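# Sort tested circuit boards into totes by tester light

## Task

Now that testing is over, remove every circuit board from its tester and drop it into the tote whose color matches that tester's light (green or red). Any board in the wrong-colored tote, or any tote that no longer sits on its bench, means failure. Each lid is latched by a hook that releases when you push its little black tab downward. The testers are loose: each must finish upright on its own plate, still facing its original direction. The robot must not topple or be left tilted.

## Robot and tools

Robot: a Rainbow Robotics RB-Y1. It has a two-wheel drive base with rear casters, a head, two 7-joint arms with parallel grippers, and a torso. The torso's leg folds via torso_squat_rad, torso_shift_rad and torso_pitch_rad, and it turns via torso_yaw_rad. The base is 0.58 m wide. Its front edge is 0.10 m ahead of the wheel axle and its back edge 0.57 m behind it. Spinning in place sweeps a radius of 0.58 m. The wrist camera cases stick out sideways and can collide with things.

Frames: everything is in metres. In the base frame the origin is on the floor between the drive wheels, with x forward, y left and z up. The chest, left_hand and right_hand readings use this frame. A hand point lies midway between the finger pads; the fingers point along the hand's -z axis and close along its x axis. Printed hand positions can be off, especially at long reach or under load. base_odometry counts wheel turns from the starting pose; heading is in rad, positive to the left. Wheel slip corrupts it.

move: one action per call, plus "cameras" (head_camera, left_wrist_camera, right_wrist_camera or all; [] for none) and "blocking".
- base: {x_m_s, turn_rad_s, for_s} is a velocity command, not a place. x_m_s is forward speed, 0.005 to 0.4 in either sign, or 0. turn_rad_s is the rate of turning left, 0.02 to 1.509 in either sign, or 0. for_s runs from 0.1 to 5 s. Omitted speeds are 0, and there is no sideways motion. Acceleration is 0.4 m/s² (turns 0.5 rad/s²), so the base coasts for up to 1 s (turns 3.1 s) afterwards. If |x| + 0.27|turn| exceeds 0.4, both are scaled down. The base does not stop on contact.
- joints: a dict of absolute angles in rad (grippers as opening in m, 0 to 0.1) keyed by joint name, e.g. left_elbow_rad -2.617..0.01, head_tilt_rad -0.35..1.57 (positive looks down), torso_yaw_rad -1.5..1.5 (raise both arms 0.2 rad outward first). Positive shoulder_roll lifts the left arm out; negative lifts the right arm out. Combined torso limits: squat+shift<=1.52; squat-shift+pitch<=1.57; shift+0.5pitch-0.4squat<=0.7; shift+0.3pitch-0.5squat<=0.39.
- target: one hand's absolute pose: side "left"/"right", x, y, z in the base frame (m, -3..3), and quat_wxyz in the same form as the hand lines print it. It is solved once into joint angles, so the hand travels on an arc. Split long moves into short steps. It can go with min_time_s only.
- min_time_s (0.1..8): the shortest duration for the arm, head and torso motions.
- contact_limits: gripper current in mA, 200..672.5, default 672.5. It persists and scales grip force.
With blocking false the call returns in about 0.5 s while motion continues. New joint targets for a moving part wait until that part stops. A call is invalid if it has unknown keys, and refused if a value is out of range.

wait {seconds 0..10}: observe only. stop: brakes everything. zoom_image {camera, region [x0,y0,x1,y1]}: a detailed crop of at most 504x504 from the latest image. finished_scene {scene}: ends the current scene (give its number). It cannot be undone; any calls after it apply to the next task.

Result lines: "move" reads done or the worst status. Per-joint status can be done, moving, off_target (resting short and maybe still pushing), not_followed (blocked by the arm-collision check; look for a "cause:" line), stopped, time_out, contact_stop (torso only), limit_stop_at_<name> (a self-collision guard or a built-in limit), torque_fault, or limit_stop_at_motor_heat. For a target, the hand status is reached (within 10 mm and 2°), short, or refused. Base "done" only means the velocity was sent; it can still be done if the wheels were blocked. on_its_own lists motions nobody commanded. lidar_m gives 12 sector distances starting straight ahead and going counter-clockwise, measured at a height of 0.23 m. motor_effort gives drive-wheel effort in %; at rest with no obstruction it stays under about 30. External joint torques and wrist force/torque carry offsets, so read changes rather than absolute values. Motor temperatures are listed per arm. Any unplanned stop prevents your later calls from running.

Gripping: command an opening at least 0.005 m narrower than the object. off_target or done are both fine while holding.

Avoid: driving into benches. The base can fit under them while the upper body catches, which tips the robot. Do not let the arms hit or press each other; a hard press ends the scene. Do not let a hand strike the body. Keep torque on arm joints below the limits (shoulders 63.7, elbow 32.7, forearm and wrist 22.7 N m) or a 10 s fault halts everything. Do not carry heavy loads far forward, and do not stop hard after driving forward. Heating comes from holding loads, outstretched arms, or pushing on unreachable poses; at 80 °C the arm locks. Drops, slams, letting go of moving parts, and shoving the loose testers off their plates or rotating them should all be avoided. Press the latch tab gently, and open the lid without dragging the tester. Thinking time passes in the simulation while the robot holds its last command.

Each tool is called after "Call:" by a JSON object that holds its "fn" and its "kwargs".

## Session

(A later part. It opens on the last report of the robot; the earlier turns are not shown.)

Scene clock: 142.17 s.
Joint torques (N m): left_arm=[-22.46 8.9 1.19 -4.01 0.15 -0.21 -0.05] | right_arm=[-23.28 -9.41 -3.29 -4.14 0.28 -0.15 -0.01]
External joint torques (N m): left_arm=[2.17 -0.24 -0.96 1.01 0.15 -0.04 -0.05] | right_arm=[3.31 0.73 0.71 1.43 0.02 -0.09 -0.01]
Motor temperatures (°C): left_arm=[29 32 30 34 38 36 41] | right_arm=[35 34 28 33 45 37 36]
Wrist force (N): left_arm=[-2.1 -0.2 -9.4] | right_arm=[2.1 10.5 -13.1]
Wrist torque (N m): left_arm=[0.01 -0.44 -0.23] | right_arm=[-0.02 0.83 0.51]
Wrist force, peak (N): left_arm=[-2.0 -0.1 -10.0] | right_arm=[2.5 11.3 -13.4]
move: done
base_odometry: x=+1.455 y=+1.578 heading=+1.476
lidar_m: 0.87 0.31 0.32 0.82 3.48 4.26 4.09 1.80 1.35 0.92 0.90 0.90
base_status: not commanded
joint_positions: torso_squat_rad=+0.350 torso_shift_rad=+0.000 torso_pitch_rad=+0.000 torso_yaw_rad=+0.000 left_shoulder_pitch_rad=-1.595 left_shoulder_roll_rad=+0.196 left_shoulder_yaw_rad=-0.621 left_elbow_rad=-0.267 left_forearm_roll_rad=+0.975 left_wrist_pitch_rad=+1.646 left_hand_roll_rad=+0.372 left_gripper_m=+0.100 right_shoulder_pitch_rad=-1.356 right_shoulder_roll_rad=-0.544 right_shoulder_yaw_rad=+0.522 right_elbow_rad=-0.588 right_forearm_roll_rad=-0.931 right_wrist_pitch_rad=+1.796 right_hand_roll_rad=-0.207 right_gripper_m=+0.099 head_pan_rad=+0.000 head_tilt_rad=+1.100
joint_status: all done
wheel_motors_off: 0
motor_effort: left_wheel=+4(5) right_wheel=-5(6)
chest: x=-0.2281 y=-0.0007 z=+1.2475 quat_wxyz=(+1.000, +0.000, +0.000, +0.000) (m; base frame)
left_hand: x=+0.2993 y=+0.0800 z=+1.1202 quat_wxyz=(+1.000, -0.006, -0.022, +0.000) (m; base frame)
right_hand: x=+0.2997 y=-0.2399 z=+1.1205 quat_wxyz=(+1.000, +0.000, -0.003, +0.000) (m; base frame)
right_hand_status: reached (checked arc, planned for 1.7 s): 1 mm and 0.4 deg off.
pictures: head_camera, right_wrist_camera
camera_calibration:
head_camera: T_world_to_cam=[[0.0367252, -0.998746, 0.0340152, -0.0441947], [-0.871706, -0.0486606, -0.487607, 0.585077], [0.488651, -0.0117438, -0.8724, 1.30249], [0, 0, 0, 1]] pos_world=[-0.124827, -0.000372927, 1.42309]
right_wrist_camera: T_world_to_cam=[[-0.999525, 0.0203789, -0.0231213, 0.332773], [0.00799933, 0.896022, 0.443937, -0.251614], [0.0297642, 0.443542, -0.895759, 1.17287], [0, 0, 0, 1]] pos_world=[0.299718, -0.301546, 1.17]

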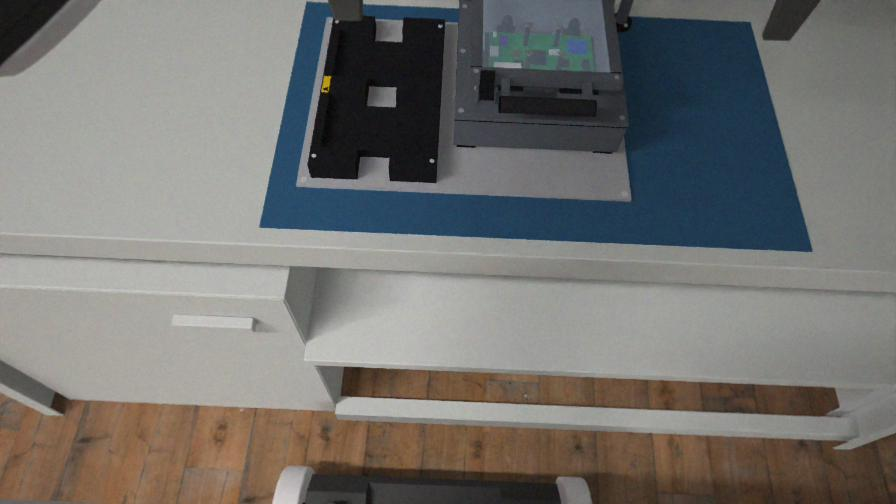

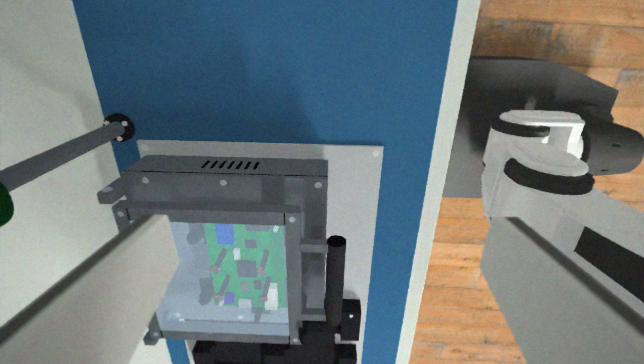

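Call:
{"fn": "wait", "kwargs": {"seconds": 0, "cameras": ["left_wrist_camera"]}}

Call:
{"fn": "zoom_image", "kwargs": {"camera": "left_wrist_camera", "region": [290, 180, 410, 270]}}

Scene clock: 155.40 s.
Joint torques (N m): left_arm=[-22.46 8.86 1.07 -3.86 0.16 -0.25 0] | right_arm=[-23.1 -9.64 -2.86 -4.08 0.18 -0.24 0.04]
External joint torques (N m): left_arm=[2.17 -0.27 -1.08 1.16 0.15 -0.08 0.01] | right_arm=[3.49 0.51 1.14 1.48 -0.07 -0.18 0.04]
Motor temperatures (°C): left_arm=[29 32 30 34 38 35 41] | right_arm=[36 34 28 33 45 37 36]
Wrist force (N): left_arm=[-2.0 0.0 -9.6] | right_arm=[2.0 11.0 -13.3]
Wrist torque (N m): left_arm=[-0.01 -0.43 -0.25] | right_arm=[-0.06 0.83 0.53]
Wrist force, peak (N): left_arm=[-1.9 0.1 -10.1] | right_arm=[2.1 11.2 -13.2]
base_odometry: x=+1.455 y=+1.578 heading=+1.476
lidar_m: 0.87 0.32 0.31 0.83 3.48 4.25 4.09 1.79 1.35 0.92 0.90 0.90
base_status: not commanded
joint_positions: torso_squat_rad=+0.350 torso_shift_rad=+0.000 torso_pitch_rad=+0.000 torso_yaw_rad=+0.000 left_shoulder_pitch_rad=-1.595 left_shoulder_roll_rad=+0.196 left_shoulder_yaw_rad=-0.621 left_elbow_rad=-0.267 left_forearm_roll_rad=+0.975 left_wrist_pitch_rad=+1.646 left_hand_roll_rad=+0.372 left_gripper_m=+0.100 right_shoulder_pitch_rad=-1.356 right_shoulder_roll_rad=-0.544 right_shoulder_yaw_rad=+0.522 right_elbow_rad=-0.588 right_forearm_roll_rad=-0.931 right_wrist_pitch_rad=+1.796 right_hand_roll_rad=-0.207 right_gripper_m=+0.099 head_pan_rad=+0.000 head_tilt_rad=+1.100
joint_status: all done
wheel_motors_off: 0
motor_effort: left_wheel=+5(5) right_wheel=-4(6)
chest: x=-0.2281 y=-0.0007 z=+1.2475 quat_wxyz=(+1.000, +0.000, +0.000, +0.000) (m; base frame)
left_hand: x=+0.2993 y=+0.0800 z=+1.1202 quat_wxyz=(+1.000, -0.006, -0.022, +0.000) (m; base frame)
right_hand: x=+0.2997 y=-0.2399 z=+1.1205 quat_wxyz=(+1.000, +0.000, -0.003, +0.000) (m; base frame)
right_hand_status: reached (checked arc, planned for 1.7 s): 1 mm and 0.4 deg off.
pictures: left_wrist_camera
camera_calibration:
left_wrist_camera: T_world_to_cam=[[0.999398, 0.015346, 0.0311254, -0.336604], [-0.00223486, -0.866589, 0.499018, -0.45475], [0.0346309, -0.498787, -0.866033, 1.06874], [0, 0, 0, 1]] pos_world=[0.298373, 0.144156, 1.16297]

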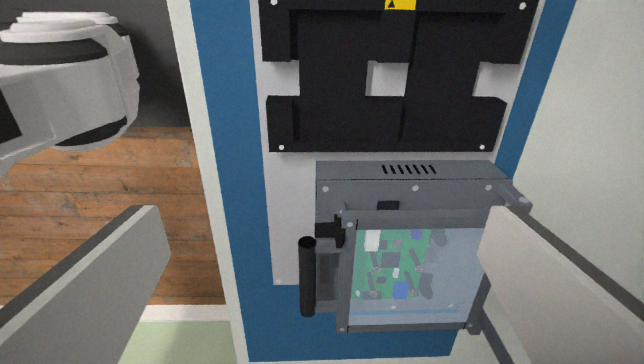

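Scaled by 4.200 from the camera's 644x364 image, which has a finer 920x520 frame.

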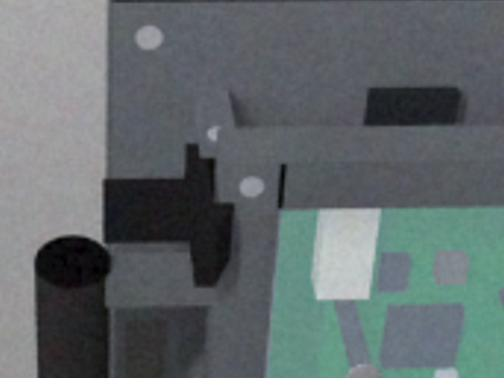

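Call:
{"fn": "move", "kwargs": {"target": {"side":"left","x":0.12,"y":0.25,"z":1.25,"quat_wxyz":[1,0,0,0]}, "cameras": []}}

Call:
{"fn": "move", "kwargs": {"target": {"side":"right","x":0.12,"y":-0.3,"z":1.25,"quat_wxyz":[1,0,0,0]}, "cameras": []}}

Call:
{"fn": "move", "kwargs": {"joints": {"torso_pitch_rad":0.35,"head_tilt_rad":0.8}, "cameras": ["head_camera"]}}

Scene clock: 207.33 s.
Joint torques (N m): left_arm=[-15.07 3.32 8.93 3.4 0 -0.11 -0.07] | right_arm=[-23.3 -9.5 -3.27 -4.56 0.01 -0.21 0.08]
External joint torques (N m): left_arm=[0.32 -0.25 -0.32 -0.33 -0.03 -0.04 -0.07] | right_arm=[3.3 0.65 0.73 1.01 -0.25 -0.15 0.08]
Motor temperatures (°C): left_arm=[30 32 30 33 38 35 41] | right_arm=[37 34 28 33 45 37 36]
Wrist force (N): left_arm=[-1.8 0.1 -10.0] | right_arm=[2.2 10.9 -13.0]
Wrist torque (N m): left_arm=[-0.03 -0.38 -0.22] | right_arm=[-0.05 0.85 0.51]
Wrist force, peak (N): left_arm=[-2.7 -0.2 -11.3] | right_arm=[1.9 11.1 -13.2]
move: done
base_odometry: x=+1.455 y=+1.578 heading=+1.476
lidar_m: 0.87 0.31 0.31 0.83 3.48 4.25 4.08 1.80 1.35 0.91 0.90 0.91
base_status: not commanded
joint_positions: torso_squat_rad=+0.350 torso_shift_rad=+0.000 torso_pitch_rad=+0.000 torso_yaw_rad=+0.000 left_shoulder_pitch_rad=-1.822 left_shoulder_roll_rad=+1.414 left_shoulder_yaw_rad=-1.423 left_elbow_rad=-1.790 left_forearm_roll_rad=+2.029 left_wrist_pitch_rad=+1.649 left_hand_roll_rad=+0.820 left_gripper_m=+0.100 right_shoulder_pitch_rad=-1.356 right_shoulder_roll_rad=-0.544 right_shoulder_yaw_rad=+0.522 right_elbow_rad=-0.588 right_forearm_roll_rad=-0.931 right_wrist_pitch_rad=+1.796 right_hand_roll_rad=-0.207 right_gripper_m=+0.099 head_pan_rad=+0.000 head_tilt_rad=+1.100
joint_status: all done
wheel_motors_off: 0
motor_effort: left_wheel=+4(5) right_wheel=-4(5)
chest: x=-0.2281 y=-0.0007 z=+1.2475 quat_wxyz=(+1.000, +0.000, +0.000, +0.000) (m; base frame)
left_hand: x=+0.1200 y=+0.2500 z=+1.2500 quat_wxyz=(+1.000, +0.000, +0.000, +0.000) (m; base frame)
left_hand_status: reached (checked arc, planned for 1.9 s): 0 mm and 0.0 deg off.
right_hand: x=+0.2996 y=-0.2399 z=+1.1204 quat_wxyz=(+1.000, +0.000, -0.003, +0.000) (m; base frame)
pictures: none
No camera images: "cameras" was empty.

Scene clock: 209.27 s.
Joint torques (N m): left_arm=[-14.95 3.45 8.96 3.35 0.14 -0.17 -0.04] | right_arm=[-15.98 -5.76 -8.96 2.28 0.35 -0.2 0.36]
External joint torques (N m): left_arm=[0.44 -0.13 -0.28 -0.38 0.12 -0.11 -0.04] | right_arm=[0.2 0.96 0.94 -0.25 0.11 -0.18 0.36]
Motor temperatures (°C): left_arm=[30 32 30 33 38 35 41] | right_arm=[37 34 28 33 45 37 36]
Wrist force (N): left_arm=[-1.6 -0.2 -10.0] | right_arm=[2.4 10.7 -13.0]
Wrist torque (N m): left_arm=[0.01 -0.35 -0.23] | right_arm=[-0.03 0.87 0.55]
Wrist force, peak (N): left_arm=[-1.9 0.2 -10.1] | right_arm=[1.8 10.8 -14.4]
move: done
base_odometry: x=+1.455 y=+1.578 heading=+1.476
lidar_m: 0.87 0.31 0.31 0.82 3.49 4.26 4.09 1.80 1.35 0.91 0.90 0.90
base_status: not commanded
joint_positions: torso_squat_rad=+0.350 torso_shift_rad=+0.000 torso_pitch_rad=+0.000 torso_yaw_rad=+0.000 left_shoulder_pitch_rad=-1.822 left_shoulder_roll_rad=+1.414 left_shoulder_yaw_rad=-1.423 left_elbow_rad=-1.790 left_forearm_roll_rad=+2.029 left_wrist_pitch_rad=+1.649 left_hand_roll_rad=+0.820 left_gripper_m=+0.100 right_shoulder_pitch_rad=-1.496 right_shoulder_roll_rad=-1.473 right_shoulder_yaw_rad=+1.052 right_elbow_rad=-1.752 right_forearm_roll_rad=-1.910 right_wrist_pitch_rad=+1.800 right_hand_roll_rad=-0.727 right_gripper_m=+0.099 head_pan_rad=+0.000 head_tilt_rad=+1.100
joint_status: all done
wheel_motors_off: 0
motor_effort: left_wheel=+5(5) right_wheel=-4(6)
chest: x=-0.2281 y=-0.0008 z=+1.2475 quat_wxyz=(+1.000, +0.000, +0.000, +0.000) (m; base frame)
left_hand: x=+0.1200 y=+0.2499 z=+1.2500 quat_wxyz=(+1.000, +0.000, +0.000, +0.000) (m; base frame)
right_hand: x=+0.1199 y=-0.3001 z=+1.2501 quat_wxyz=(+1.000, +0.000, +0.000, +0.000) (m; base frame)
right_hand_status: reached (checked arc, planned for 1.5 s): 0 mm and 0.0 deg off.
pictures: none
No camera images: "cameras" was empty.

Scene clock: 211.23 s.
Joint torques (N m): left_arm=[-14.97 5.97 9.2 1.46 0.56 0.42 -0.01] | right_arm=[-15.48 -9.95 -9.31 1 -0.15 0.42 0.24]
External joint torques (N m): left_arm=[0.86 -0.54 -0.32 -0.28 0.04 0.02 -0.03] | right_arm=[0.45 0.79 0.83 0.06 0.07 -0.1 0.26]
Motor temperatures (°C): left_arm=[30 32 30 33 38 35 41] | right_arm=[37 34 28 33 45 37 36]
Wrist force (N): left_arm=[0.5 0.0 -9.3] | right_arm=[4.4 10.6 -12.6]
Wrist torque (N m): left_arm=[-0.01 -0.24 -0.23] | right_arm=[-0.03 0.98 0.55]
Wrist force, peak (N): left_arm=[-2.1 -0.2 -9.9] | right_arm=[4.8 11.0 -12.8]
move: done
base_odometry: x=+1.455 y=+1.578 heading=+1.476
lidar_m: 0.87 0.31 0.32 0.83 3.49 4.26 4.09 1.80 1.34 0.91 0.90 0.91
base_status: not commanded
joint_positions: torso_squat_rad=+0.350 torso_shift_rad=+0.000 torso_pitch_rad=+0.350 torso_yaw_rad=+0.000 left_shoulder_pitch_rad=-1.822 left_shoulder_roll_rad=+1.414 left_shoulder_yaw_rad=-1.423 left_elbow_rad=-1.790 left_forearm_roll_rad=+2.029 left_wrist_pitch_rad=+1.649 left_hand_roll_rad=+0.820 left_gripper_m=+0.100 right_shoulder_pitch_rad=-1.496 right_shoulder_roll_rad=-1.473 right_shoulder_yaw_rad=+1.052 right_elbow_rad=-1.752 right_forearm_roll_rad=-1.910 right_wrist_pitch_rad=+1.800 right_hand_roll_rad=-0.727 right_gripper_m=+0.099 head_pan_rad=+0.000 head_tilt_rad=+0.800
joint_status: all done
wheel_motors_off: 0
motor_effort: left_wheel=+4(6) right_wheel=-4(6)
chest: x=-0.1219 y=-0.0007 z=+1.2287 quat_wxyz=(+0.985, +0.000, +0.174, +0.000) (m; base frame)
left_hand: x=+0.2059 y=+0.2500 z=+1.1118 quat_wxyz=(+0.985, +0.000, +0.174, +0.000) (m; base frame)
right_hand: x=+0.2060 y=-0.3000 z=+1.1118 quat_wxyz=(+0.985, +0.000, +0.175, +0.000) (m; base frame)
pictures: head_camera
camera_calibration:
head_camera: T_world_to_cam=[[0.0383136, -0.99875, 0.032117, -0.0465377], [-0.895068, -0.0485907, -0.443275, 0.654316], [0.444281, -0.0117635, -0.89581, 1.21574], [0, 0, 0, 1]] pos_world=[0.0473095, -0.000384536, 1.38061]

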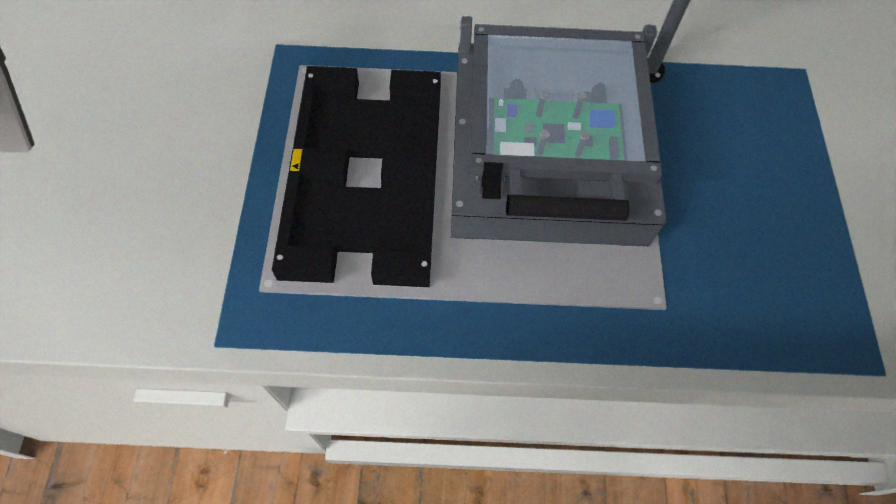

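Call:
{"fn": "zoom_image", "kwargs": {"camera": "head_camera", "region": [440, 130, 680, 250]}}

Call:
{"fn": "zoom_image", "kwargs": {"camera": "head_camera", "region": [465, 145, 525, 215]}}

Scaled by 2.100 from the camera's 896x504 image, which has a finer 1280x720 frame.

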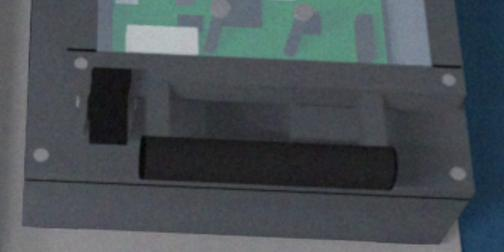

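Scaled by 7.200 from the camera's 896x504 image, which has a finer 1280x720 frame.

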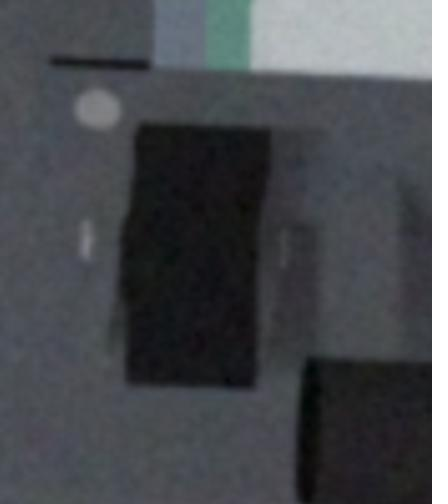

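Call:
{"fn": "move", "kwargs": {"joints": {"left_gripper_m":0.04}, "cameras": []}}

Call:
{"fn": "move", "kwargs": {"target": {"side":"left","x":0.29,"y":0.10,"z":1.10,"quat_wxyz":[0.7071,0,0,0.7071]}, "cameras": ["head_camera"]}}

Call:
{"fn": "move", "kwargs": {"target": {"side":"left","x":0.306,"y":0.004,"z":1.03,"quat_wxyz":[0.7071,0,0,0.7071]}}}

Scene clock: 227.47 s.
Joint torques (N m): left_arm=[-15.02 5.94 9.29 1.48 0.56 0.29 -0.02] | right_arm=[-15.45 -9.94 -9.4 1 -0.15 0.4 0.25]
External joint torques (N m): left_arm=[0.81 -0.57 -0.23 -0.26 0.04 -0.11 -0.04] | right_arm=[0.48 0.81 0.74 0.05 0.07 -0.12 0.27]
Motor temperatures (°C): left_arm=[30 32 30 33 38 35 41] | right_arm=[36 34 28 33 45 37 36]
Wrist force (N): left_arm=[0.5 0.2 -9.4] | right_arm=[4.3 10.8 -12.4]
Wrist torque (N m): left_arm=[-0.04 -0.24 -0.23] | right_arm=[-0.06 0.96 0.54]
Wrist force, peak (N): left_arm=[0.2 0.1 -9.8] | right_arm=[4.5 11.0 -12.8]
move: done
base_odometry: x=+1.455 y=+1.578 heading=+1.476
lidar_m: 0.87 0.31 0.32 0.83 3.49 4.27 4.08 1.81 1.35 0.90 0.90 0.90
base_status: not commanded
joint_positions: torso_squat_rad=+0.350 torso_shift_rad=+0.000 torso_pitch_rad=+0.350 torso_yaw_rad=+0.000 left_shoulder_pitch_rad=-1.822 left_shoulder_roll_rad=+1.414 left_shoulder_yaw_rad=-1.423 left_elbow_rad=-1.790 left_forearm_roll_rad=+2.029 left_wrist_pitch_rad=+1.649 left_hand_roll_rad=+0.820 left_gripper_m=+0.040 right_shoulder_pitch_rad=-1.496 right_shoulder_roll_rad=-1.473 right_shoulder_yaw_rad=+1.052 right_elbow_rad=-1.752 right_forearm_roll_rad=-1.910 right_wrist_pitch_rad=+1.800 right_hand_roll_rad=-0.727 right_gripper_m=+0.099 head_pan_rad=+0.000 head_tilt_rad=+0.800
joint_status: all done
wheel_motors_off: 0
motor_effort: left_wheel=+4(5) right_wheel=-4(6)
chest: x=-0.1219 y=-0.0007 z=+1.2287 quat_wxyz=(+0.985, +0.000, +0.174, +0.000) (m; base frame)
left_hand: x=+0.2059 y=+0.2500 z=+1.1118 quat_wxyz=(+0.985, +0.000, +0.174, +0.000) (m; base frame)
right_hand: x=+0.2059 y=-0.3000 z=+1.1118 quat_wxyz=(+0.985, +0.000, +0.175, +0.000) (m; base frame)
pictures: none
No camera images: "cameras" was empty.

Scene clock: 229.53 s.
Joint torques (N m): left_arm=[-18.64 5.66 8.53 3.3 0.27 -0.08 -0.29] | right_arm=[-15.45 -9.86 -9.1 1 -0.24 0.43 0.19]
External joint torques (N m): left_arm=[0.93 -0.72 -1.26 0.72 0.14 -0.01 -0.29] | right_arm=[0.48 0.88 1.04 0.06 -0.03 -0.08 0.21]
Motor temperatures (°C): left_arm=[30 32 30 33 38 35 41] | right_arm=[36 34 29 33 45 37 36]
Wrist force (N): left_arm=[-1.4 -0.3 -9.6] | right_arm=[4.5 10.8 -12.7]
Wrist torque (N m): left_arm=[-0.04 -0.37 -0.22] | right_arm=[-0.06 0.98 0.54]
Wrist force, peak (N): left_arm=[-2.3 0.3 -9.8] | right_arm=[4.7 10.9 -13.0]
move: done
base_odometry: x=+1.455 y=+1.578 heading=+1.476
lidar_m: 0.87 0.31 0.32 0.83 3.49 4.26 4.08 1.80 1.35 0.91 0.90 0.90
base_status: not commanded
joint_positions: torso_squat_rad=+0.350 torso_shift_rad=+0.000 torso_pitch_rad=+0.350 torso_yaw_rad=+0.000 left_shoulder_pitch_rad=-2.061 left_shoulder_roll_rad=+1.006 left_shoulder_yaw_rad=-1.573 left_elbow_rad=-1.663 left_forearm_roll_rad=+1.860 left_wrist_pitch_rad=+1.350 left_hand_roll_rad=+2.679 left_gripper_m=+0.040 right_shoulder_pitch_rad=-1.496 right_shoulder_roll_rad=-1.473 right_shoulder_yaw_rad=+1.052 right_elbow_rad=-1.752 right_forearm_roll_rad=-1.910 right_wrist_pitch_rad=+1.800 right_hand_roll_rad=-0.727 right_gripper_m=+0.099 head_pan_rad=+0.000 head_tilt_rad=+0.800
joint_status: all done
wheel_motors_off: 0
motor_effort: left_wheel=+4(5) right_wheel=-3(6)
chest: x=-0.1219 y=-0.0007 z=+1.2287 quat_wxyz=(+0.985, +0.000, +0.174, +0.000) (m; base frame)
left_hand: x=+0.2903 y=+0.1001 z=+1.1004 quat_wxyz=(+0.710, -0.001, +0.006, +0.704) (m; base frame)
left_hand_status: reached (checked arc, planned for 1.5 s): 1 mm and 0.9 deg off.
right_hand: x=+0.2059 y=-0.2999 z=+1.1118 quat_wxyz=(+0.985, +0.000, +0.174, +0.000) (m; base frame)
pictures: head_camera
camera_calibration:
head_camera: T_world_to_cam=[[0.0383163, -0.998748, 0.0321472, -0.0465488], [-0.895032, -0.0486075, -0.443345, 0.654364], [0.444353, -0.0117855, -0.895774, 1.21573], [0, 0, 0, 1]] pos_world=[0.0472454, -0.000355569, 1.38063]

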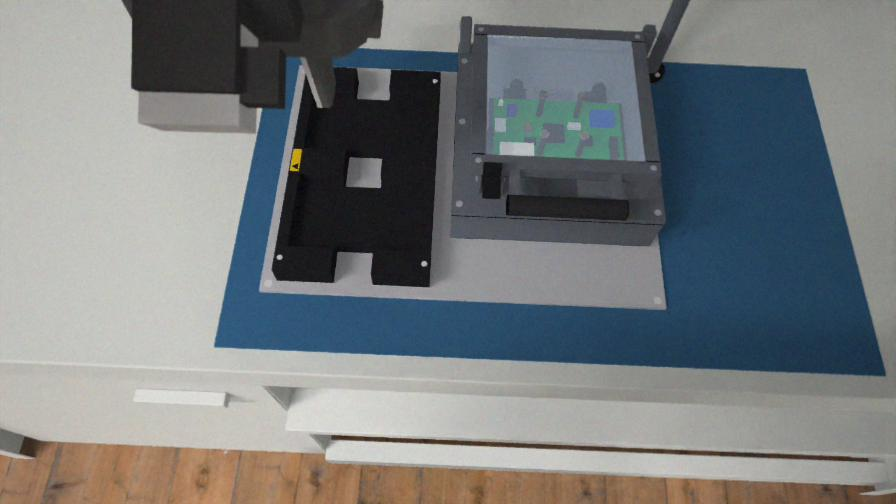

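Scene clock: 230.77 s.
Joint torques (N m): left_arm=[-20.49 8.07 7.97 3.51 0.35 0.01 0.32] | right_arm=[-15.17 -10.12 -9.42 1.19 -0.37 0.37 0.16]
External joint torques (N m): left_arm=[1.23 0.24 -0.86 0.72 0.22 0.07 0.32] | right_arm=[0.76 0.62 0.72 0.25 -0.15 -0.14 0.18]
Motor temperatures (°C): left_arm=[30 32 30 33 38 35 41] | right_arm=[36 34 29 33 45 37 36]
Wrist force (N): left_arm=[-1.8 -0.3 -9.5] | right_arm=[4.7 10.7 -12.4]
Wrist torque (N m): left_arm=[-0.01 -0.42 -0.20] | right_arm=[-0.04 1.01 0.54]
Wrist force, peak (N): left_arm=[-1.6 -0.1 -11.1] | right_arm=[4.7 10.9 -12.8]
move: done
base_odometry: x=+1.455 y=+1.578 heading=+1.476
lidar_m: 0.87 0.31 0.32 0.84 3.48 4.26 4.08 1.80 1.35 0.90 0.90 0.90
base_status: not commanded
joint_positions: torso_squat_rad=+0.350 torso_shift_rad=+0.000 torso_pitch_rad=+0.350 torso_yaw_rad=+0.000 left_shoulder_pitch_rad=-2.052 left_shoulder_roll_rad=+0.605 left_shoulder_yaw_rad=-1.701 left_elbow_rad=-1.326 left_forearm_roll_rad=+1.877 left_wrist_pitch_rad=+1.213 left_hand_roll_rad=+2.705 left_gripper_m=+0.040 right_shoulder_pitch_rad=-1.496 right_shoulder_roll_rad=-1.473 right_shoulder_yaw_rad=+1.052 right_elbow_rad=-1.752 right_forearm_roll_rad=-1.910 right_wrist_pitch_rad=+1.800 right_hand_roll_rad=-0.727 right_gripper_m=+0.099 head_pan_rad=+0.000 head_tilt_rad=+0.800
joint_status: all done
wheel_motors_off: 0
motor_effort: left_wheel=+4(5) right_wheel=-3(5)
chest: x=-0.1220 y=-0.0007 z=+1.2287 quat_wxyz=(+0.985, +0.000, +0.174, +0.000) (m; base frame)
left_hand: x=+0.3061 y=+0.0041 z=+1.0308 quat_wxyz=(+0.711, +0.001, +0.004, +0.704) (m; base frame)
left_hand_status: reached (checked arc, planned for 0.7 s): 1 mm and 0.7 deg off.
right_hand: x=+0.2059 y=-0.2999 z=+1.1118 quat_wxyz=(+0.985, +0.000, +0.174, +0.000) (m; base frame)
pictures: head_camera, left_wrist_camera, right_wrist_camera
camera_calibration:
head_camera: T_world_to_cam=[[0.0382831, -0.998749, 0.0321581, -0.0465664], [-0.895016, -0.048583, -0.44338, 0.654396], [0.444388, -0.011808, -0.895757, 1.21572], [0, 0, 0, 1]] pos_world=[0.0472241, -0.000360311, 1.38064]
left_wrist_camera: T_world_to_cam=[[-0.00551788, 0.999847, -0.0165755, 0.0133522], [0.875723, 0.0128341, 0.482643, -0.731306], [0.482782, -0.0118523, -0.87566, 0.82391], [0, 0, 0, 1]] pos_world=[0.242726, 0.00580078, 1.07465]
right_wrist_camera: T_world_to_cam=[[-0.944641, 0.0199715, 0.327496, -0.161163], [0.162265, 0.895972, 0.413405, -0.191107], [-0.285171, 0.443661, -0.849613, 1.20812], [0, 0, 0, 1]] pos_world=[0.22329, -0.361552, 1.15822]

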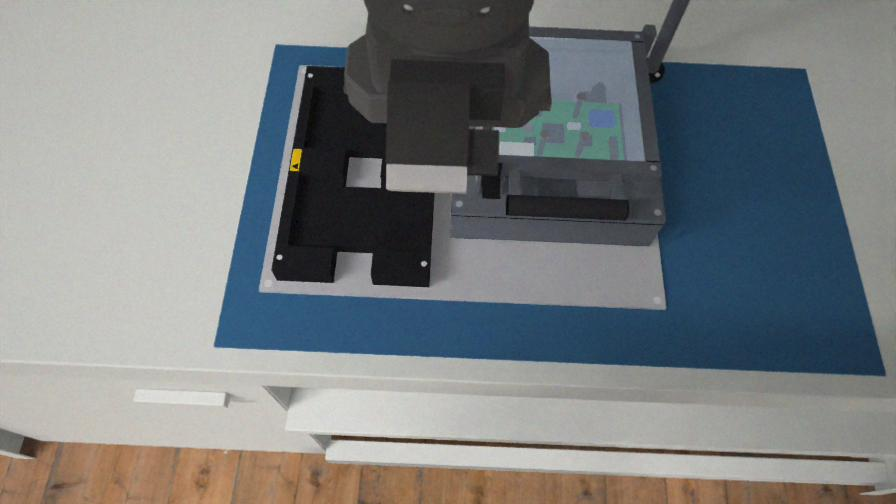

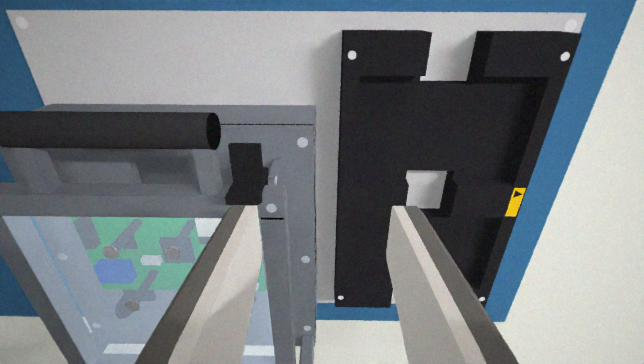

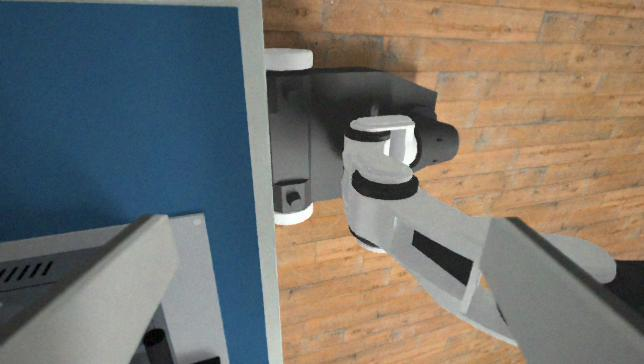

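Call:
{"fn": "move", "kwargs": {"target": {"side":"left","x":0.300,"y":-0.0055,"z":0.992,"quat_wxyz":[0.7071,0,0,0.7071]}, "cameras": ["left_wrist_camera"]}}

Scene clock: 243.03 s.
Joint torques (N m): left_arm=[-20.8 7.34 7.74 3.97 0.27 -0.08 0.33] | right_arm=[-15.27 -10.09 -9.66 0.99 -0.44 0.42 0.22]
External joint torques (N m): left_arm=[0.91 -0.64 -0.31 0.72 0.15 -0.02 0.33] | right_arm=[0.66 0.66 0.48 0.05 -0.22 -0.1 0.24]
Motor temperatures (°C): left_arm=[30 32 30 33 38 35 41] | right_arm=[36 34 29 33 45 37 36]
Wrist force (N): left_arm=[-1.3 0.1 -9.6] | right_arm=[4.3 10.5 -12.6]
Wrist torque (N m): left_arm=[-0.05 -0.40 -0.23] | right_arm=[0.00 0.96 0.55]
Wrist force, peak (N): left_arm=[-1.9 0.6 -10.7] | right_arm=[4.8 10.7 -12.9]
move: done
base_odometry: x=+1.455 y=+1.578 heading=+1.476
lidar_m: 0.87 0.31 0.31 0.83 3.49 4.26 4.08 1.80 1.35 0.91 0.90 0.90
base_status: not commanded
joint_positions: torso_squat_rad=+0.350 torso_shift_rad=+0.000 torso_pitch_rad=+0.350 torso_yaw_rad=+0.000 left_shoulder_pitch_rad=-2.063 left_shoulder_roll_rad=+0.520 left_shoulder_yaw_rad=-1.843 left_elbow_rad=-1.286 left_forearm_roll_rad=+1.941 left_wrist_pitch_rad=+1.083 left_hand_roll_rad=+2.705 left_gripper_m=+0.040 right_shoulder_pitch_rad=-1.496 right_shoulder_roll_rad=-1.473 right_shoulder_yaw_rad=+1.052 right_elbow_rad=-1.752 right_forearm_roll_rad=-1.910 right_wrist_pitch_rad=+1.800 right_hand_roll_rad=-0.727 right_gripper_m=+0.099 head_pan_rad=+0.000 head_tilt_rad=+0.800
joint_status: all done
wheel_motors_off: 0
motor_effort: left_wheel=+3(5) right_wheel=-3(5)
chest: x=-0.1220 y=-0.0007 z=+1.2287 quat_wxyz=(+0.985, +0.000, +0.174, +0.000) (m; base frame)
left_hand: x=+0.3007 y=-0.0051 z=+0.9924 quat_wxyz=(+0.709, +0.002, +0.003, +0.705) (m; base frame)
left_hand_status: reached (checked arc, planned for 0.4 s): 1 mm and 0.6 deg off.
right_hand: x=+0.2059 y=-0.2999 z=+1.1118 quat_wxyz=(+0.985, +0.000, +0.174, +0.000) (m; base frame)
pictures: left_wrist_camera
camera_calibration:
left_wrist_camera: T_world_to_cam=[[-0.00977898, 0.999863, -0.0133892, 0.0200185], [0.876246, 0.0150195, 0.48163, -0.707106], [0.481765, -0.0070224, -0.876272, 0.793685], [0, 0, 0, 1]] pos_world=[0.237424, -0.00382178, 1.03632]

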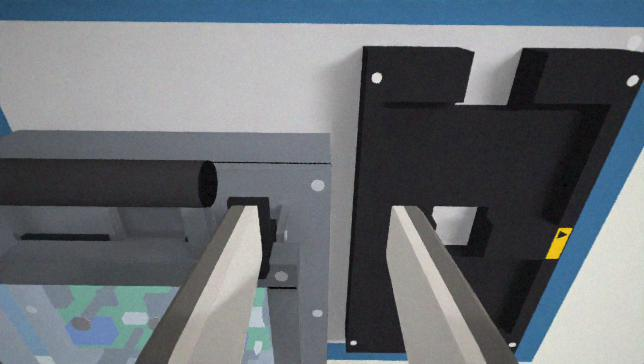

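Call:
{"fn": "move", "kwargs": {"target": {"side":"left","x":0.300,"y":-0.0055,"z":0.982,"quat_wxyz":[0.7071,0,0,0.7071]}, "cameras": ["left_wrist_camera"]}}

Call:
{"fn": "move", "kwargs": {"target": {"side":"left","x":0.300,"y":-0.0055,"z":0.974,"quat_wxyz":[0.7071,0,0,0.7071]}, "cameras": ["left_wrist_camera"]}}

Scene clock: 248.83 s.
Joint torques (N m): left_arm=[-20.77 7.04 7.39 3.76 0.4 -0.25 0.34] | right_arm=[-15.1 -10.59 -9.47 1.02 -0.36 0.39 0.21]
External joint torques (N m): left_arm=[0.91 -0.99 -0.39 0.33 0.29 -0.19 0.34] | right_arm=[0.83 0.15 0.67 0.08 -0.15 -0.12 0.23]
Motor temperatures (°C): left_arm=[30 32 30 33 38 35 41] | right_arm=[36 34 29 33 45 37 36]
Wrist force (N): left_arm=[-1.6 0.0 -9.3] | right_arm=[4.3 10.8 -12.7]
Wrist torque (N m): left_arm=[-0.03 -0.42 -0.21] | right_arm=[-0.06 0.98 0.54]
Wrist force, peak (N): left_arm=[-0.4 -0.2 -10.5] | right_arm=[4.8 11.2 -12.7]
move: done
base_odometry: x=+1.455 y=+1.578 heading=+1.476
lidar_m: 0.86 0.31 0.32 0.82 3.48 4.26 4.09 1.80 1.34 0.92 0.89 0.91
base_status: not commanded
joint_positions: torso_squat_rad=+0.350 torso_shift_rad=+0.000 torso_pitch_rad=+0.350 torso_yaw_rad=+0.000 left_shoulder_pitch_rad=-2.070 left_shoulder_roll_rad=+0.501 left_shoulder_yaw_rad=-1.890 left_elbow_rad=-1.281 left_forearm_roll_rad=+1.964 left_wrist_pitch_rad=+1.040 left_hand_roll_rad=+2.705 left_gripper_m=+0.040 right_shoulder_pitch_rad=-1.496 right_shoulder_roll_rad=-1.473 right_shoulder_yaw_rad=+1.052 right_elbow_rad=-1.752 right_forearm_roll_rad=-1.910 right_wrist_pitch_rad=+1.800 right_hand_roll_rad=-0.727 right_gripper_m=+0.099 head_pan_rad=+0.000 head_tilt_rad=+0.800
joint_status: all done
wheel_motors_off: 0
motor_effort: left_wheel=+4(5) right_wheel=-3(4)
chest: x=-0.1220 y=-0.0007 z=+1.2287 quat_wxyz=(+0.985, +0.000, +0.174, +0.000) (m; base frame)
left_hand: x=+0.3003 y=-0.0051 z=+0.9824 quat_wxyz=(+0.708, +0.001, +0.001, +0.706) (m; base frame)
left_hand_status: reached (checked arc, planned for 0.3 s): 1 mm and 0.2 deg off.
right_hand: x=+0.2059 y=-0.2999 z=+1.1118 quat_wxyz=(+0.985, +0.000, +0.174, +0.000) (m; base frame)
pictures: left_wrist_camera
camera_calibration:
left_wrist_camera: T_world_to_cam=[[-0.0129942, 0.999836, -0.012623, 0.0200544], [0.874105, 0.0174886, 0.485423, -0.704991], [0.485564, -0.00472618, -0.874188, 0.78203], [0, 0, 0, 1]] pos_world=[0.236771, -0.00402576, 1.02611]

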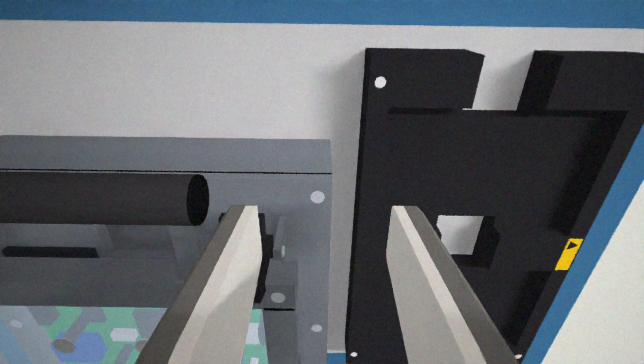

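Scene clock: 249.50 s.
Joint torques (N m): left_arm=[-14.75 5.94 3.14 5.2 -1.45 -1.46 0.3] | right_arm=[-15.22 -10.35 -9.55 1.04 -0.43 0.42 0.22]
External joint torques (N m): left_arm=[6.92 -2.09 -4.49 1.7 -1.57 -1.41 0.3] | right_arm=[0.71 0.39 0.59 0.1 -0.22 -0.09 0.24]
Motor temperatures (°C): left_arm=[30 32 30 33 38 35 41] | right_arm=[36 34 29 33 45 37 36]
Wrist force (N): left_arm=[3.4 13.5 16.8] | right_arm=[4.5 11.1 -12.5]
Wrist torque (N m): left_arm=[0.00 0.21 -0.50] | right_arm=[-0.09 0.99 0.53]
Wrist force, peak (N): left_arm=[6.0 20.7 27.3] | right_arm=[4.4 11.1 -12.8]
move: done
base_odometry: x=+1.455 y=+1.578 heading=+1.476
lidar_m: 0.87 0.31 0.31 0.83 3.49 4.26 4.08 1.81 1.35 0.91 0.91 0.90
base_status: not commanded
joint_positions: torso_squat_rad=+0.350 torso_shift_rad=+0.000 torso_pitch_rad=+0.349 torso_yaw_rad=+0.000 left_shoulder_pitch_rad=-2.067 left_shoulder_roll_rad=+0.487 left_shoulder_yaw_rad=-1.913 left_elbow_rad=-1.273 left_forearm_roll_rad=+1.972 left_wrist_pitch_rad=+1.015 left_hand_roll_rad=+2.705 left_gripper_m=+0.040 right_shoulder_pitch_rad=-1.496 right_shoulder_roll_rad=-1.473 right_shoulder_yaw_rad=+1.052 right_elbow_rad=-1.752 right_forearm_roll_rad=-1.910 right_wrist_pitch_rad=+1.800 right_hand_roll_rad=-0.727 right_gripper_m=+0.099 head_pan_rad=+0.000 head_tilt_rad=+0.800
joint_status: all done
wheel_motors_off: 0
motor_effort: left_wheel=+6(7) right_wheel=+0(4)
chest: x=-0.1225 y=-0.0007 z=+1.2288 quat_wxyz=(+0.985, +0.000, +0.174, +0.000) (m; base frame)
left_hand: x=+0.2999 y=-0.0058 z=+0.9755 quat_wxyz=(+0.708, -0.001, +0.000, +0.707) (m; base frame)
left_hand_status: reached (checked arc, planned for 0.2 s): 2 mm and 0.1 deg off.
right_hand: x=+0.2055 y=-0.2999 z=+1.1122 quat_wxyz=(+0.985, +0.000, +0.174, +0.000) (m; base frame)
pictures: left_wrist_camera
camera_calibration:
left_wrist_camera: T_world_to_cam=[[-0.0141537, 0.999806, -0.0137119, 0.0221154], [0.872063, 0.019052, 0.489022, -0.704178], [0.489188, -0.00503619, -0.872164, 0.773097], [0, 0, 0, 1]] pos_world=[0.236211, -0.00480159, 1.01893]

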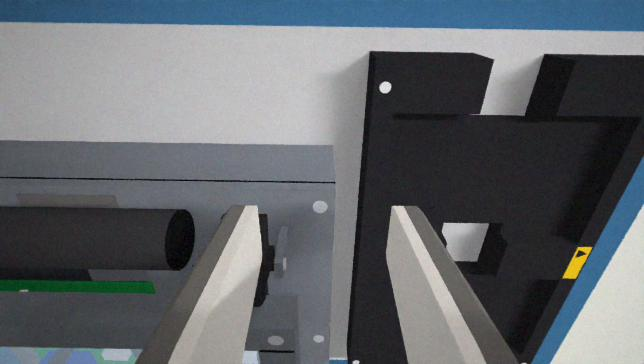

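Call:
{"fn": "wait", "kwargs": {"seconds": 0.5}}

Scene clock: 258.70 s.
Joint torques (N m): left_arm=[-14.86 5.86 3.2 5.27 -1.41 -1.36 0.27] | right_arm=[-15.33 -10.1 -9.46 0.98 -0.38 0.37 0.21]
External joint torques (N m): left_arm=[6.82 -2.17 -4.42 1.77 -1.51 -1.29 0.27] | right_arm=[0.6 0.63 0.68 0.03 -0.16 -0.14 0.23]
Motor temperatures (°C): left_arm=[30 32 30 33 38 35 41] | right_arm=[36 34 29 33 45 37 36]
Wrist force (N): left_arm=[1.9 11.3 12.7] | right_arm=[4.5 10.6 -12.6]
Wrist torque (N m): left_arm=[0.00 0.10 -0.44] | right_arm=[-0.02 0.98 0.56]
Wrist force, peak (N): left_arm=[3.1 12.9 15.9] | right_arm=[4.7 11.0 -12.8]
base_odometry: x=+1.455 y=+1.578 heading=+1.476
lidar_m: 0.87 0.31 0.31 0.83 3.49 4.25 4.08 1.80 1.35 0.92 0.90 0.91
base_status: not commanded
joint_positions: torso_squat_rad=+0.350 torso_shift_rad=+0.000 torso_pitch_rad=+0.349 torso_yaw_rad=+0.000 left_shoulder_pitch_rad=-2.067 left_shoulder_roll_rad=+0.487 left_shoulder_yaw_rad=-1.913 left_elbow_rad=-1.273 left_forearm_roll_rad=+1.972 left_wrist_pitch_rad=+1.015 left_hand_roll_rad=+2.705 left_gripper_m=+0.040 right_shoulder_pitch_rad=-1.496 right_shoulder_roll_rad=-1.473 right_shoulder_yaw_rad=+1.052 right_elbow_rad=-1.752 right_forearm_roll_rad=-1.910 right_wrist_pitch_rad=+1.800 right_hand_roll_rad=-0.727 right_gripper_m=+0.099 head_pan_rad=+0.000 head_tilt_rad=+0.800
joint_status: all done
wheel_motors_off: 0
motor_effort: left_wheel=+6(7) right_wheel=-1(4)
chest: x=-0.1225 y=-0.0007 z=+1.2288 quat_wxyz=(+0.985, +0.000, +0.174, +0.000) (m; base frame)
left_hand: x=+0.2999 y=-0.0058 z=+0.9755 quat_wxyz=(+0.708, -0.001, +0.000, +0.707) (m; base frame)
left_hand_status: reached (checked arc, planned for 0.2 s): 2 mm and 0.1 deg off.
right_hand: x=+0.2055 y=-0.2999 z=+1.1122 quat_wxyz=(+0.985, +0.000, +0.174, +0.000) (m; base frame)
wait: 0.50 s; at rest from the start
pictures: head_camera, left_wrist_camera, right_wrist_camera
camera_calibration:
head_camera: T_world_to_cam=[[0.0383215, -0.998746, 0.03223, -0.0465909], [-0.894635, -0.0486594, -0.444141, 0.654955], [0.445152, -0.0118139, -0.895377, 1.21564], [0, 0, 0, 1]] pos_world=[0.0465876, -0.000301383, 1.38085]
left_wrist_camera: T_world_to_cam=[[-0.0141512, 0.999806, -0.0137139, 0.022117], [0.87206, 0.0190508, 0.489028, -0.704183], [0.489194, -0.00503903, -0.872161, 0.773092], [0, 0, 0, 1]] pos_world=[0.236211, -0.00480177, 1.01893]
right_wrist_camera: T_world_to_cam=[[-0.944921, 0.019902, 0.326694, -0.160717], [0.161837, 0.896001, 0.41351, -0.191269], [-0.284488, 0.443605, -0.849871, 1.20841], [0, 0, 0, 1]] pos_world=[0.22287, -0.361483, 1.15859]

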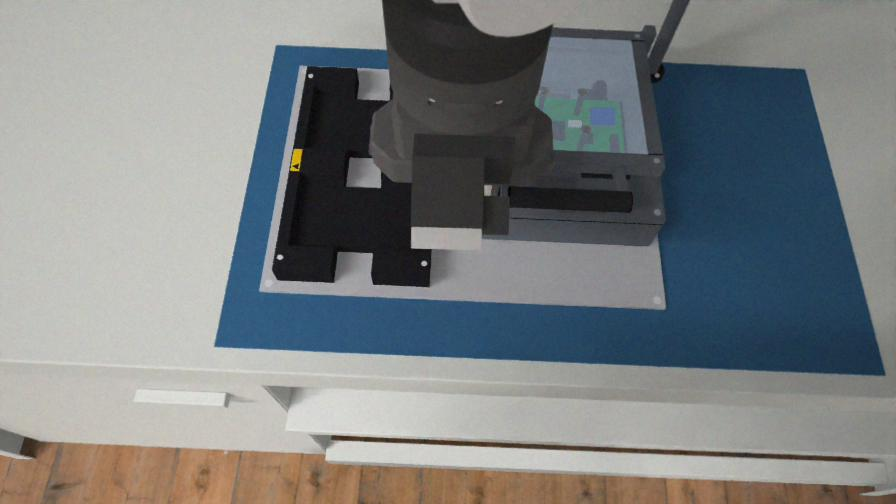

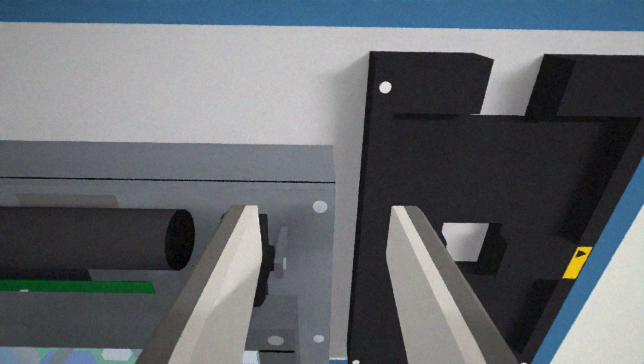

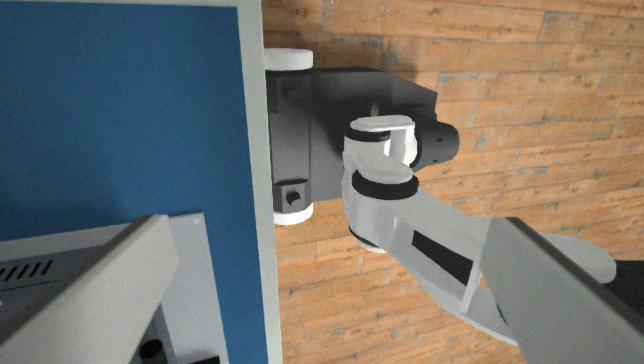

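Call:
{"fn": "move", "kwargs": {"target": {"side":"left","x":0.300,"y":-0.0055,"z":1.03,"quat_wxyz":[0.7071,0,0,0.7071]}, "cameras": ["left_wrist_camera"]}}

Call:
{"fn": "move", "kwargs": {"target": {"side":"left","x":0.28,"y":0.2,"z":1.1,"quat_wxyz":[0.7071,0,0,0.7071]}, "cameras": ["head_camera"]}}

Call:
{"fn": "zoom_image", "kwargs": {"camera": "head_camera", "region": [440, 130, 680, 250]}}

Scene clock: 266.03 s.
Joint torques (N m): left_arm=[-19.19 8.35 7.66 3.22 0.21 0.01 0.2] | right_arm=[-15.32 -10.03 -9.75 0.87 -0.41 0.38 0.16]
External joint torques (N m): left_arm=[2.29 0.02 -0.3 -0.72 0.1 0.07 0.2] | right_arm=[0.61 0.72 0.38 -0.07 -0.2 -0.13 0.18]
Motor temperatures (°C): left_arm=[30 32 30 33 38 35 41] | right_arm=[36 34 29 33 45 37 36]
Wrist force (N): left_arm=[-1.3 0.0 -9.6] | right_arm=[4.5 10.5 -12.6]
Wrist torque (N m): left_arm=[-0.04 -0.37 -0.22] | right_arm=[-0.02 1.00 0.54]
Wrist force, peak (N): left_arm=[1.8 11.5 12.7] | right_arm=[4.5 10.9 -12.9]
move: done
base_odometry: x=+1.455 y=+1.578 heading=+1.476
lidar_m: 0.87 0.31 0.31 0.83 3.48 4.25 4.08 1.80 1.34 0.91 0.90 0.91
base_status: not commanded
joint_positions: torso_squat_rad=+0.350 torso_shift_rad=+0.000 torso_pitch_rad=+0.350 torso_yaw_rad=+0.000 left_shoulder_pitch_rad=-2.168 left_shoulder_roll_rad=+0.557 left_shoulder_yaw_rad=-1.869 left_elbow_rad=-1.333 left_forearm_roll_rad=+2.026 left_wrist_pitch_rad=+1.103 left_hand_roll_rad=+2.703 left_gripper_m=+0.040 right_shoulder_pitch_rad=-1.496 right_shoulder_roll_rad=-1.473 right_shoulder_yaw_rad=+1.052 right_elbow_rad=-1.752 right_forearm_roll_rad=-1.910 right_wrist_pitch_rad=+1.800 right_hand_roll_rad=-0.727 right_gripper_m=+0.099 head_pan_rad=+0.000 head_tilt_rad=+0.800
joint_status: all done
wheel_motors_off: 0
motor_effort: left_wheel=+6(7) right_wheel=-3(4)
chest: x=-0.1221 y=-0.0007 z=+1.2288 quat_wxyz=(+0.985, +0.000, +0.174, +0.000) (m; base frame)
left_hand: x=+0.3004 y=-0.0057 z=+1.0297 quat_wxyz=(+0.707, +0.000, +0.000, +0.707) (m; base frame)
left_hand_status: reached (checked arc, planned for 0.4 s): 0 mm and 0.0 deg off.
right_hand: x=+0.2058 y=-0.2999 z=+1.1119 quat_wxyz=(+0.985, +0.000, +0.174, +0.000) (m; base frame)
pictures: left_wrist_camera
camera_calibration:
left_wrist_camera: T_world_to_cam=[[-0.015337, 0.999804, -0.0124963, 0.0217997], [0.872557, 0.0194859, 0.488123, -0.730374], [0.488271, -0.00341737, -0.872685, 0.820973], [0, 0, 0, 1]] pos_world=[0.23677, -0.00475792, 1.07324]

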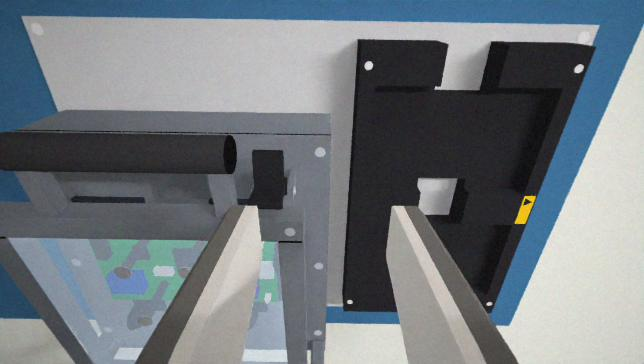

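Scene clock: 267.43 s.
Joint torques (N m): left_arm=[-16.9 2.69 8.05 3.14 0.26 0.04 0.16] | right_arm=[-15.18 -10.15 -9.51 1.12 -0.49 0.43 0.26]
External joint torques (N m): left_arm=[0.28 -0.55 -0.69 -0.52 0.16 0.09 0.16] | right_arm=[0.75 0.59 0.63 0.17 -0.27 -0.08 0.28]
Motor temperatures (°C): left_arm=[30 32 30 33 38 35 41] | right_arm=[36 34 29 33 45 37 36]
Wrist force (N): left_arm=[-1.7 0.1 -9.4] | right_arm=[4.6 10.7 -12.7]
Wrist torque (N m): left_arm=[-0.02 -0.40 -0.20] | right_arm=[-0.04 0.99 0.55]
Wrist force, peak (N): left_arm=[-2.8 0.4 -9.7] | right_arm=[4.8 11.0 -12.7]
move: done
base_odometry: x=+1.455 y=+1.578 heading=+1.476
lidar_m: 0.86 0.31 0.31 0.83 3.48 4.26 4.08 1.80 1.35 0.92 0.91 0.91
base_status: not commanded
joint_positions: torso_squat_rad=+0.350 torso_shift_rad=+0.000 torso_pitch_rad=+0.350 torso_yaw_rad=+0.000 left_shoulder_pitch_rad=-2.293 left_shoulder_roll_rad=+1.270 left_shoulder_yaw_rad=-1.978 left_elbow_rad=-1.819 left_forearm_roll_rad=+1.983 left_wrist_pitch_rad=+1.164 left_hand_roll_rad=+2.467 left_gripper_m=+0.040 right_shoulder_pitch_rad=-1.496 right_shoulder_roll_rad=-1.473 right_shoulder_yaw_rad=+1.052 right_elbow_rad=-1.752 right_forearm_roll_rad=-1.910 right_wrist_pitch_rad=+1.800 right_hand_roll_rad=-0.727 right_gripper_m=+0.099 head_pan_rad=+0.000 head_tilt_rad=+0.800
joint_status: all done
wheel_motors_off: 0
motor_effort: left_wheel=+5(6) right_wheel=-5(5)
chest: x=-0.1220 y=-0.0007 z=+1.2287 quat_wxyz=(+0.985, +0.000, +0.174, +0.000) (m; base frame)
left_hand: x=+0.2801 y=+0.2000 z=+1.1000 quat_wxyz=(+0.707, +0.000, +0.000, +0.707) (m; base frame)
left_hand_status: reached (checked arc, planned for 1.0 s): 0 mm and 0.0 deg off.
right_hand: x=+0.2059 y=-0.2999 z=+1.1119 quat_wxyz=(+0.985, +0.000, +0.174, +0.000) (m; base frame)
pictures: head_camera
camera_calibration:
head_camera: T_world_to_cam=[[0.0383512, -0.998745, 0.0321975, -0.0465702], [-0.894962, -0.0486628, -0.44348, 0.654481], [0.44449, -0.0118076, -0.895706, 1.21571], [0, 0, 0, 1]] pos_world=[0.0471524, -0.000308373, 1.38066]

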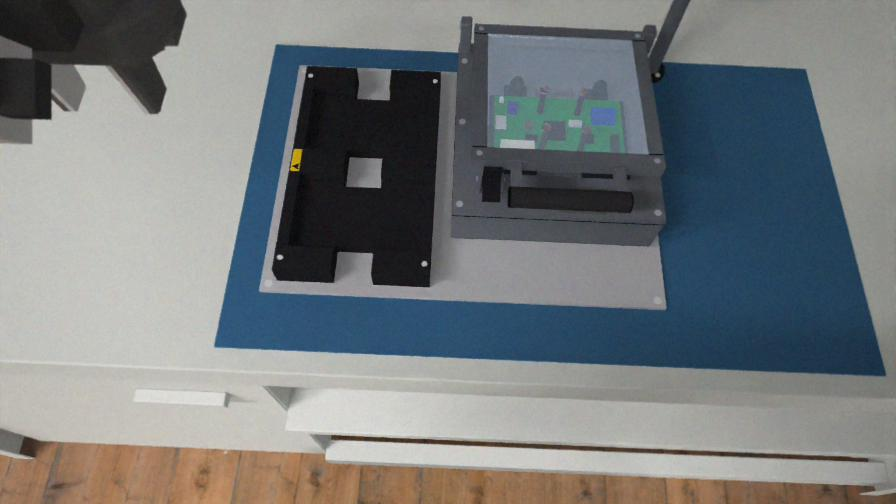

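Scaled by 2.100 from the camera's 896x504 image, which has a finer 1280x720 frame.

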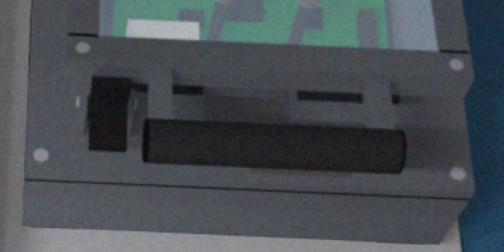

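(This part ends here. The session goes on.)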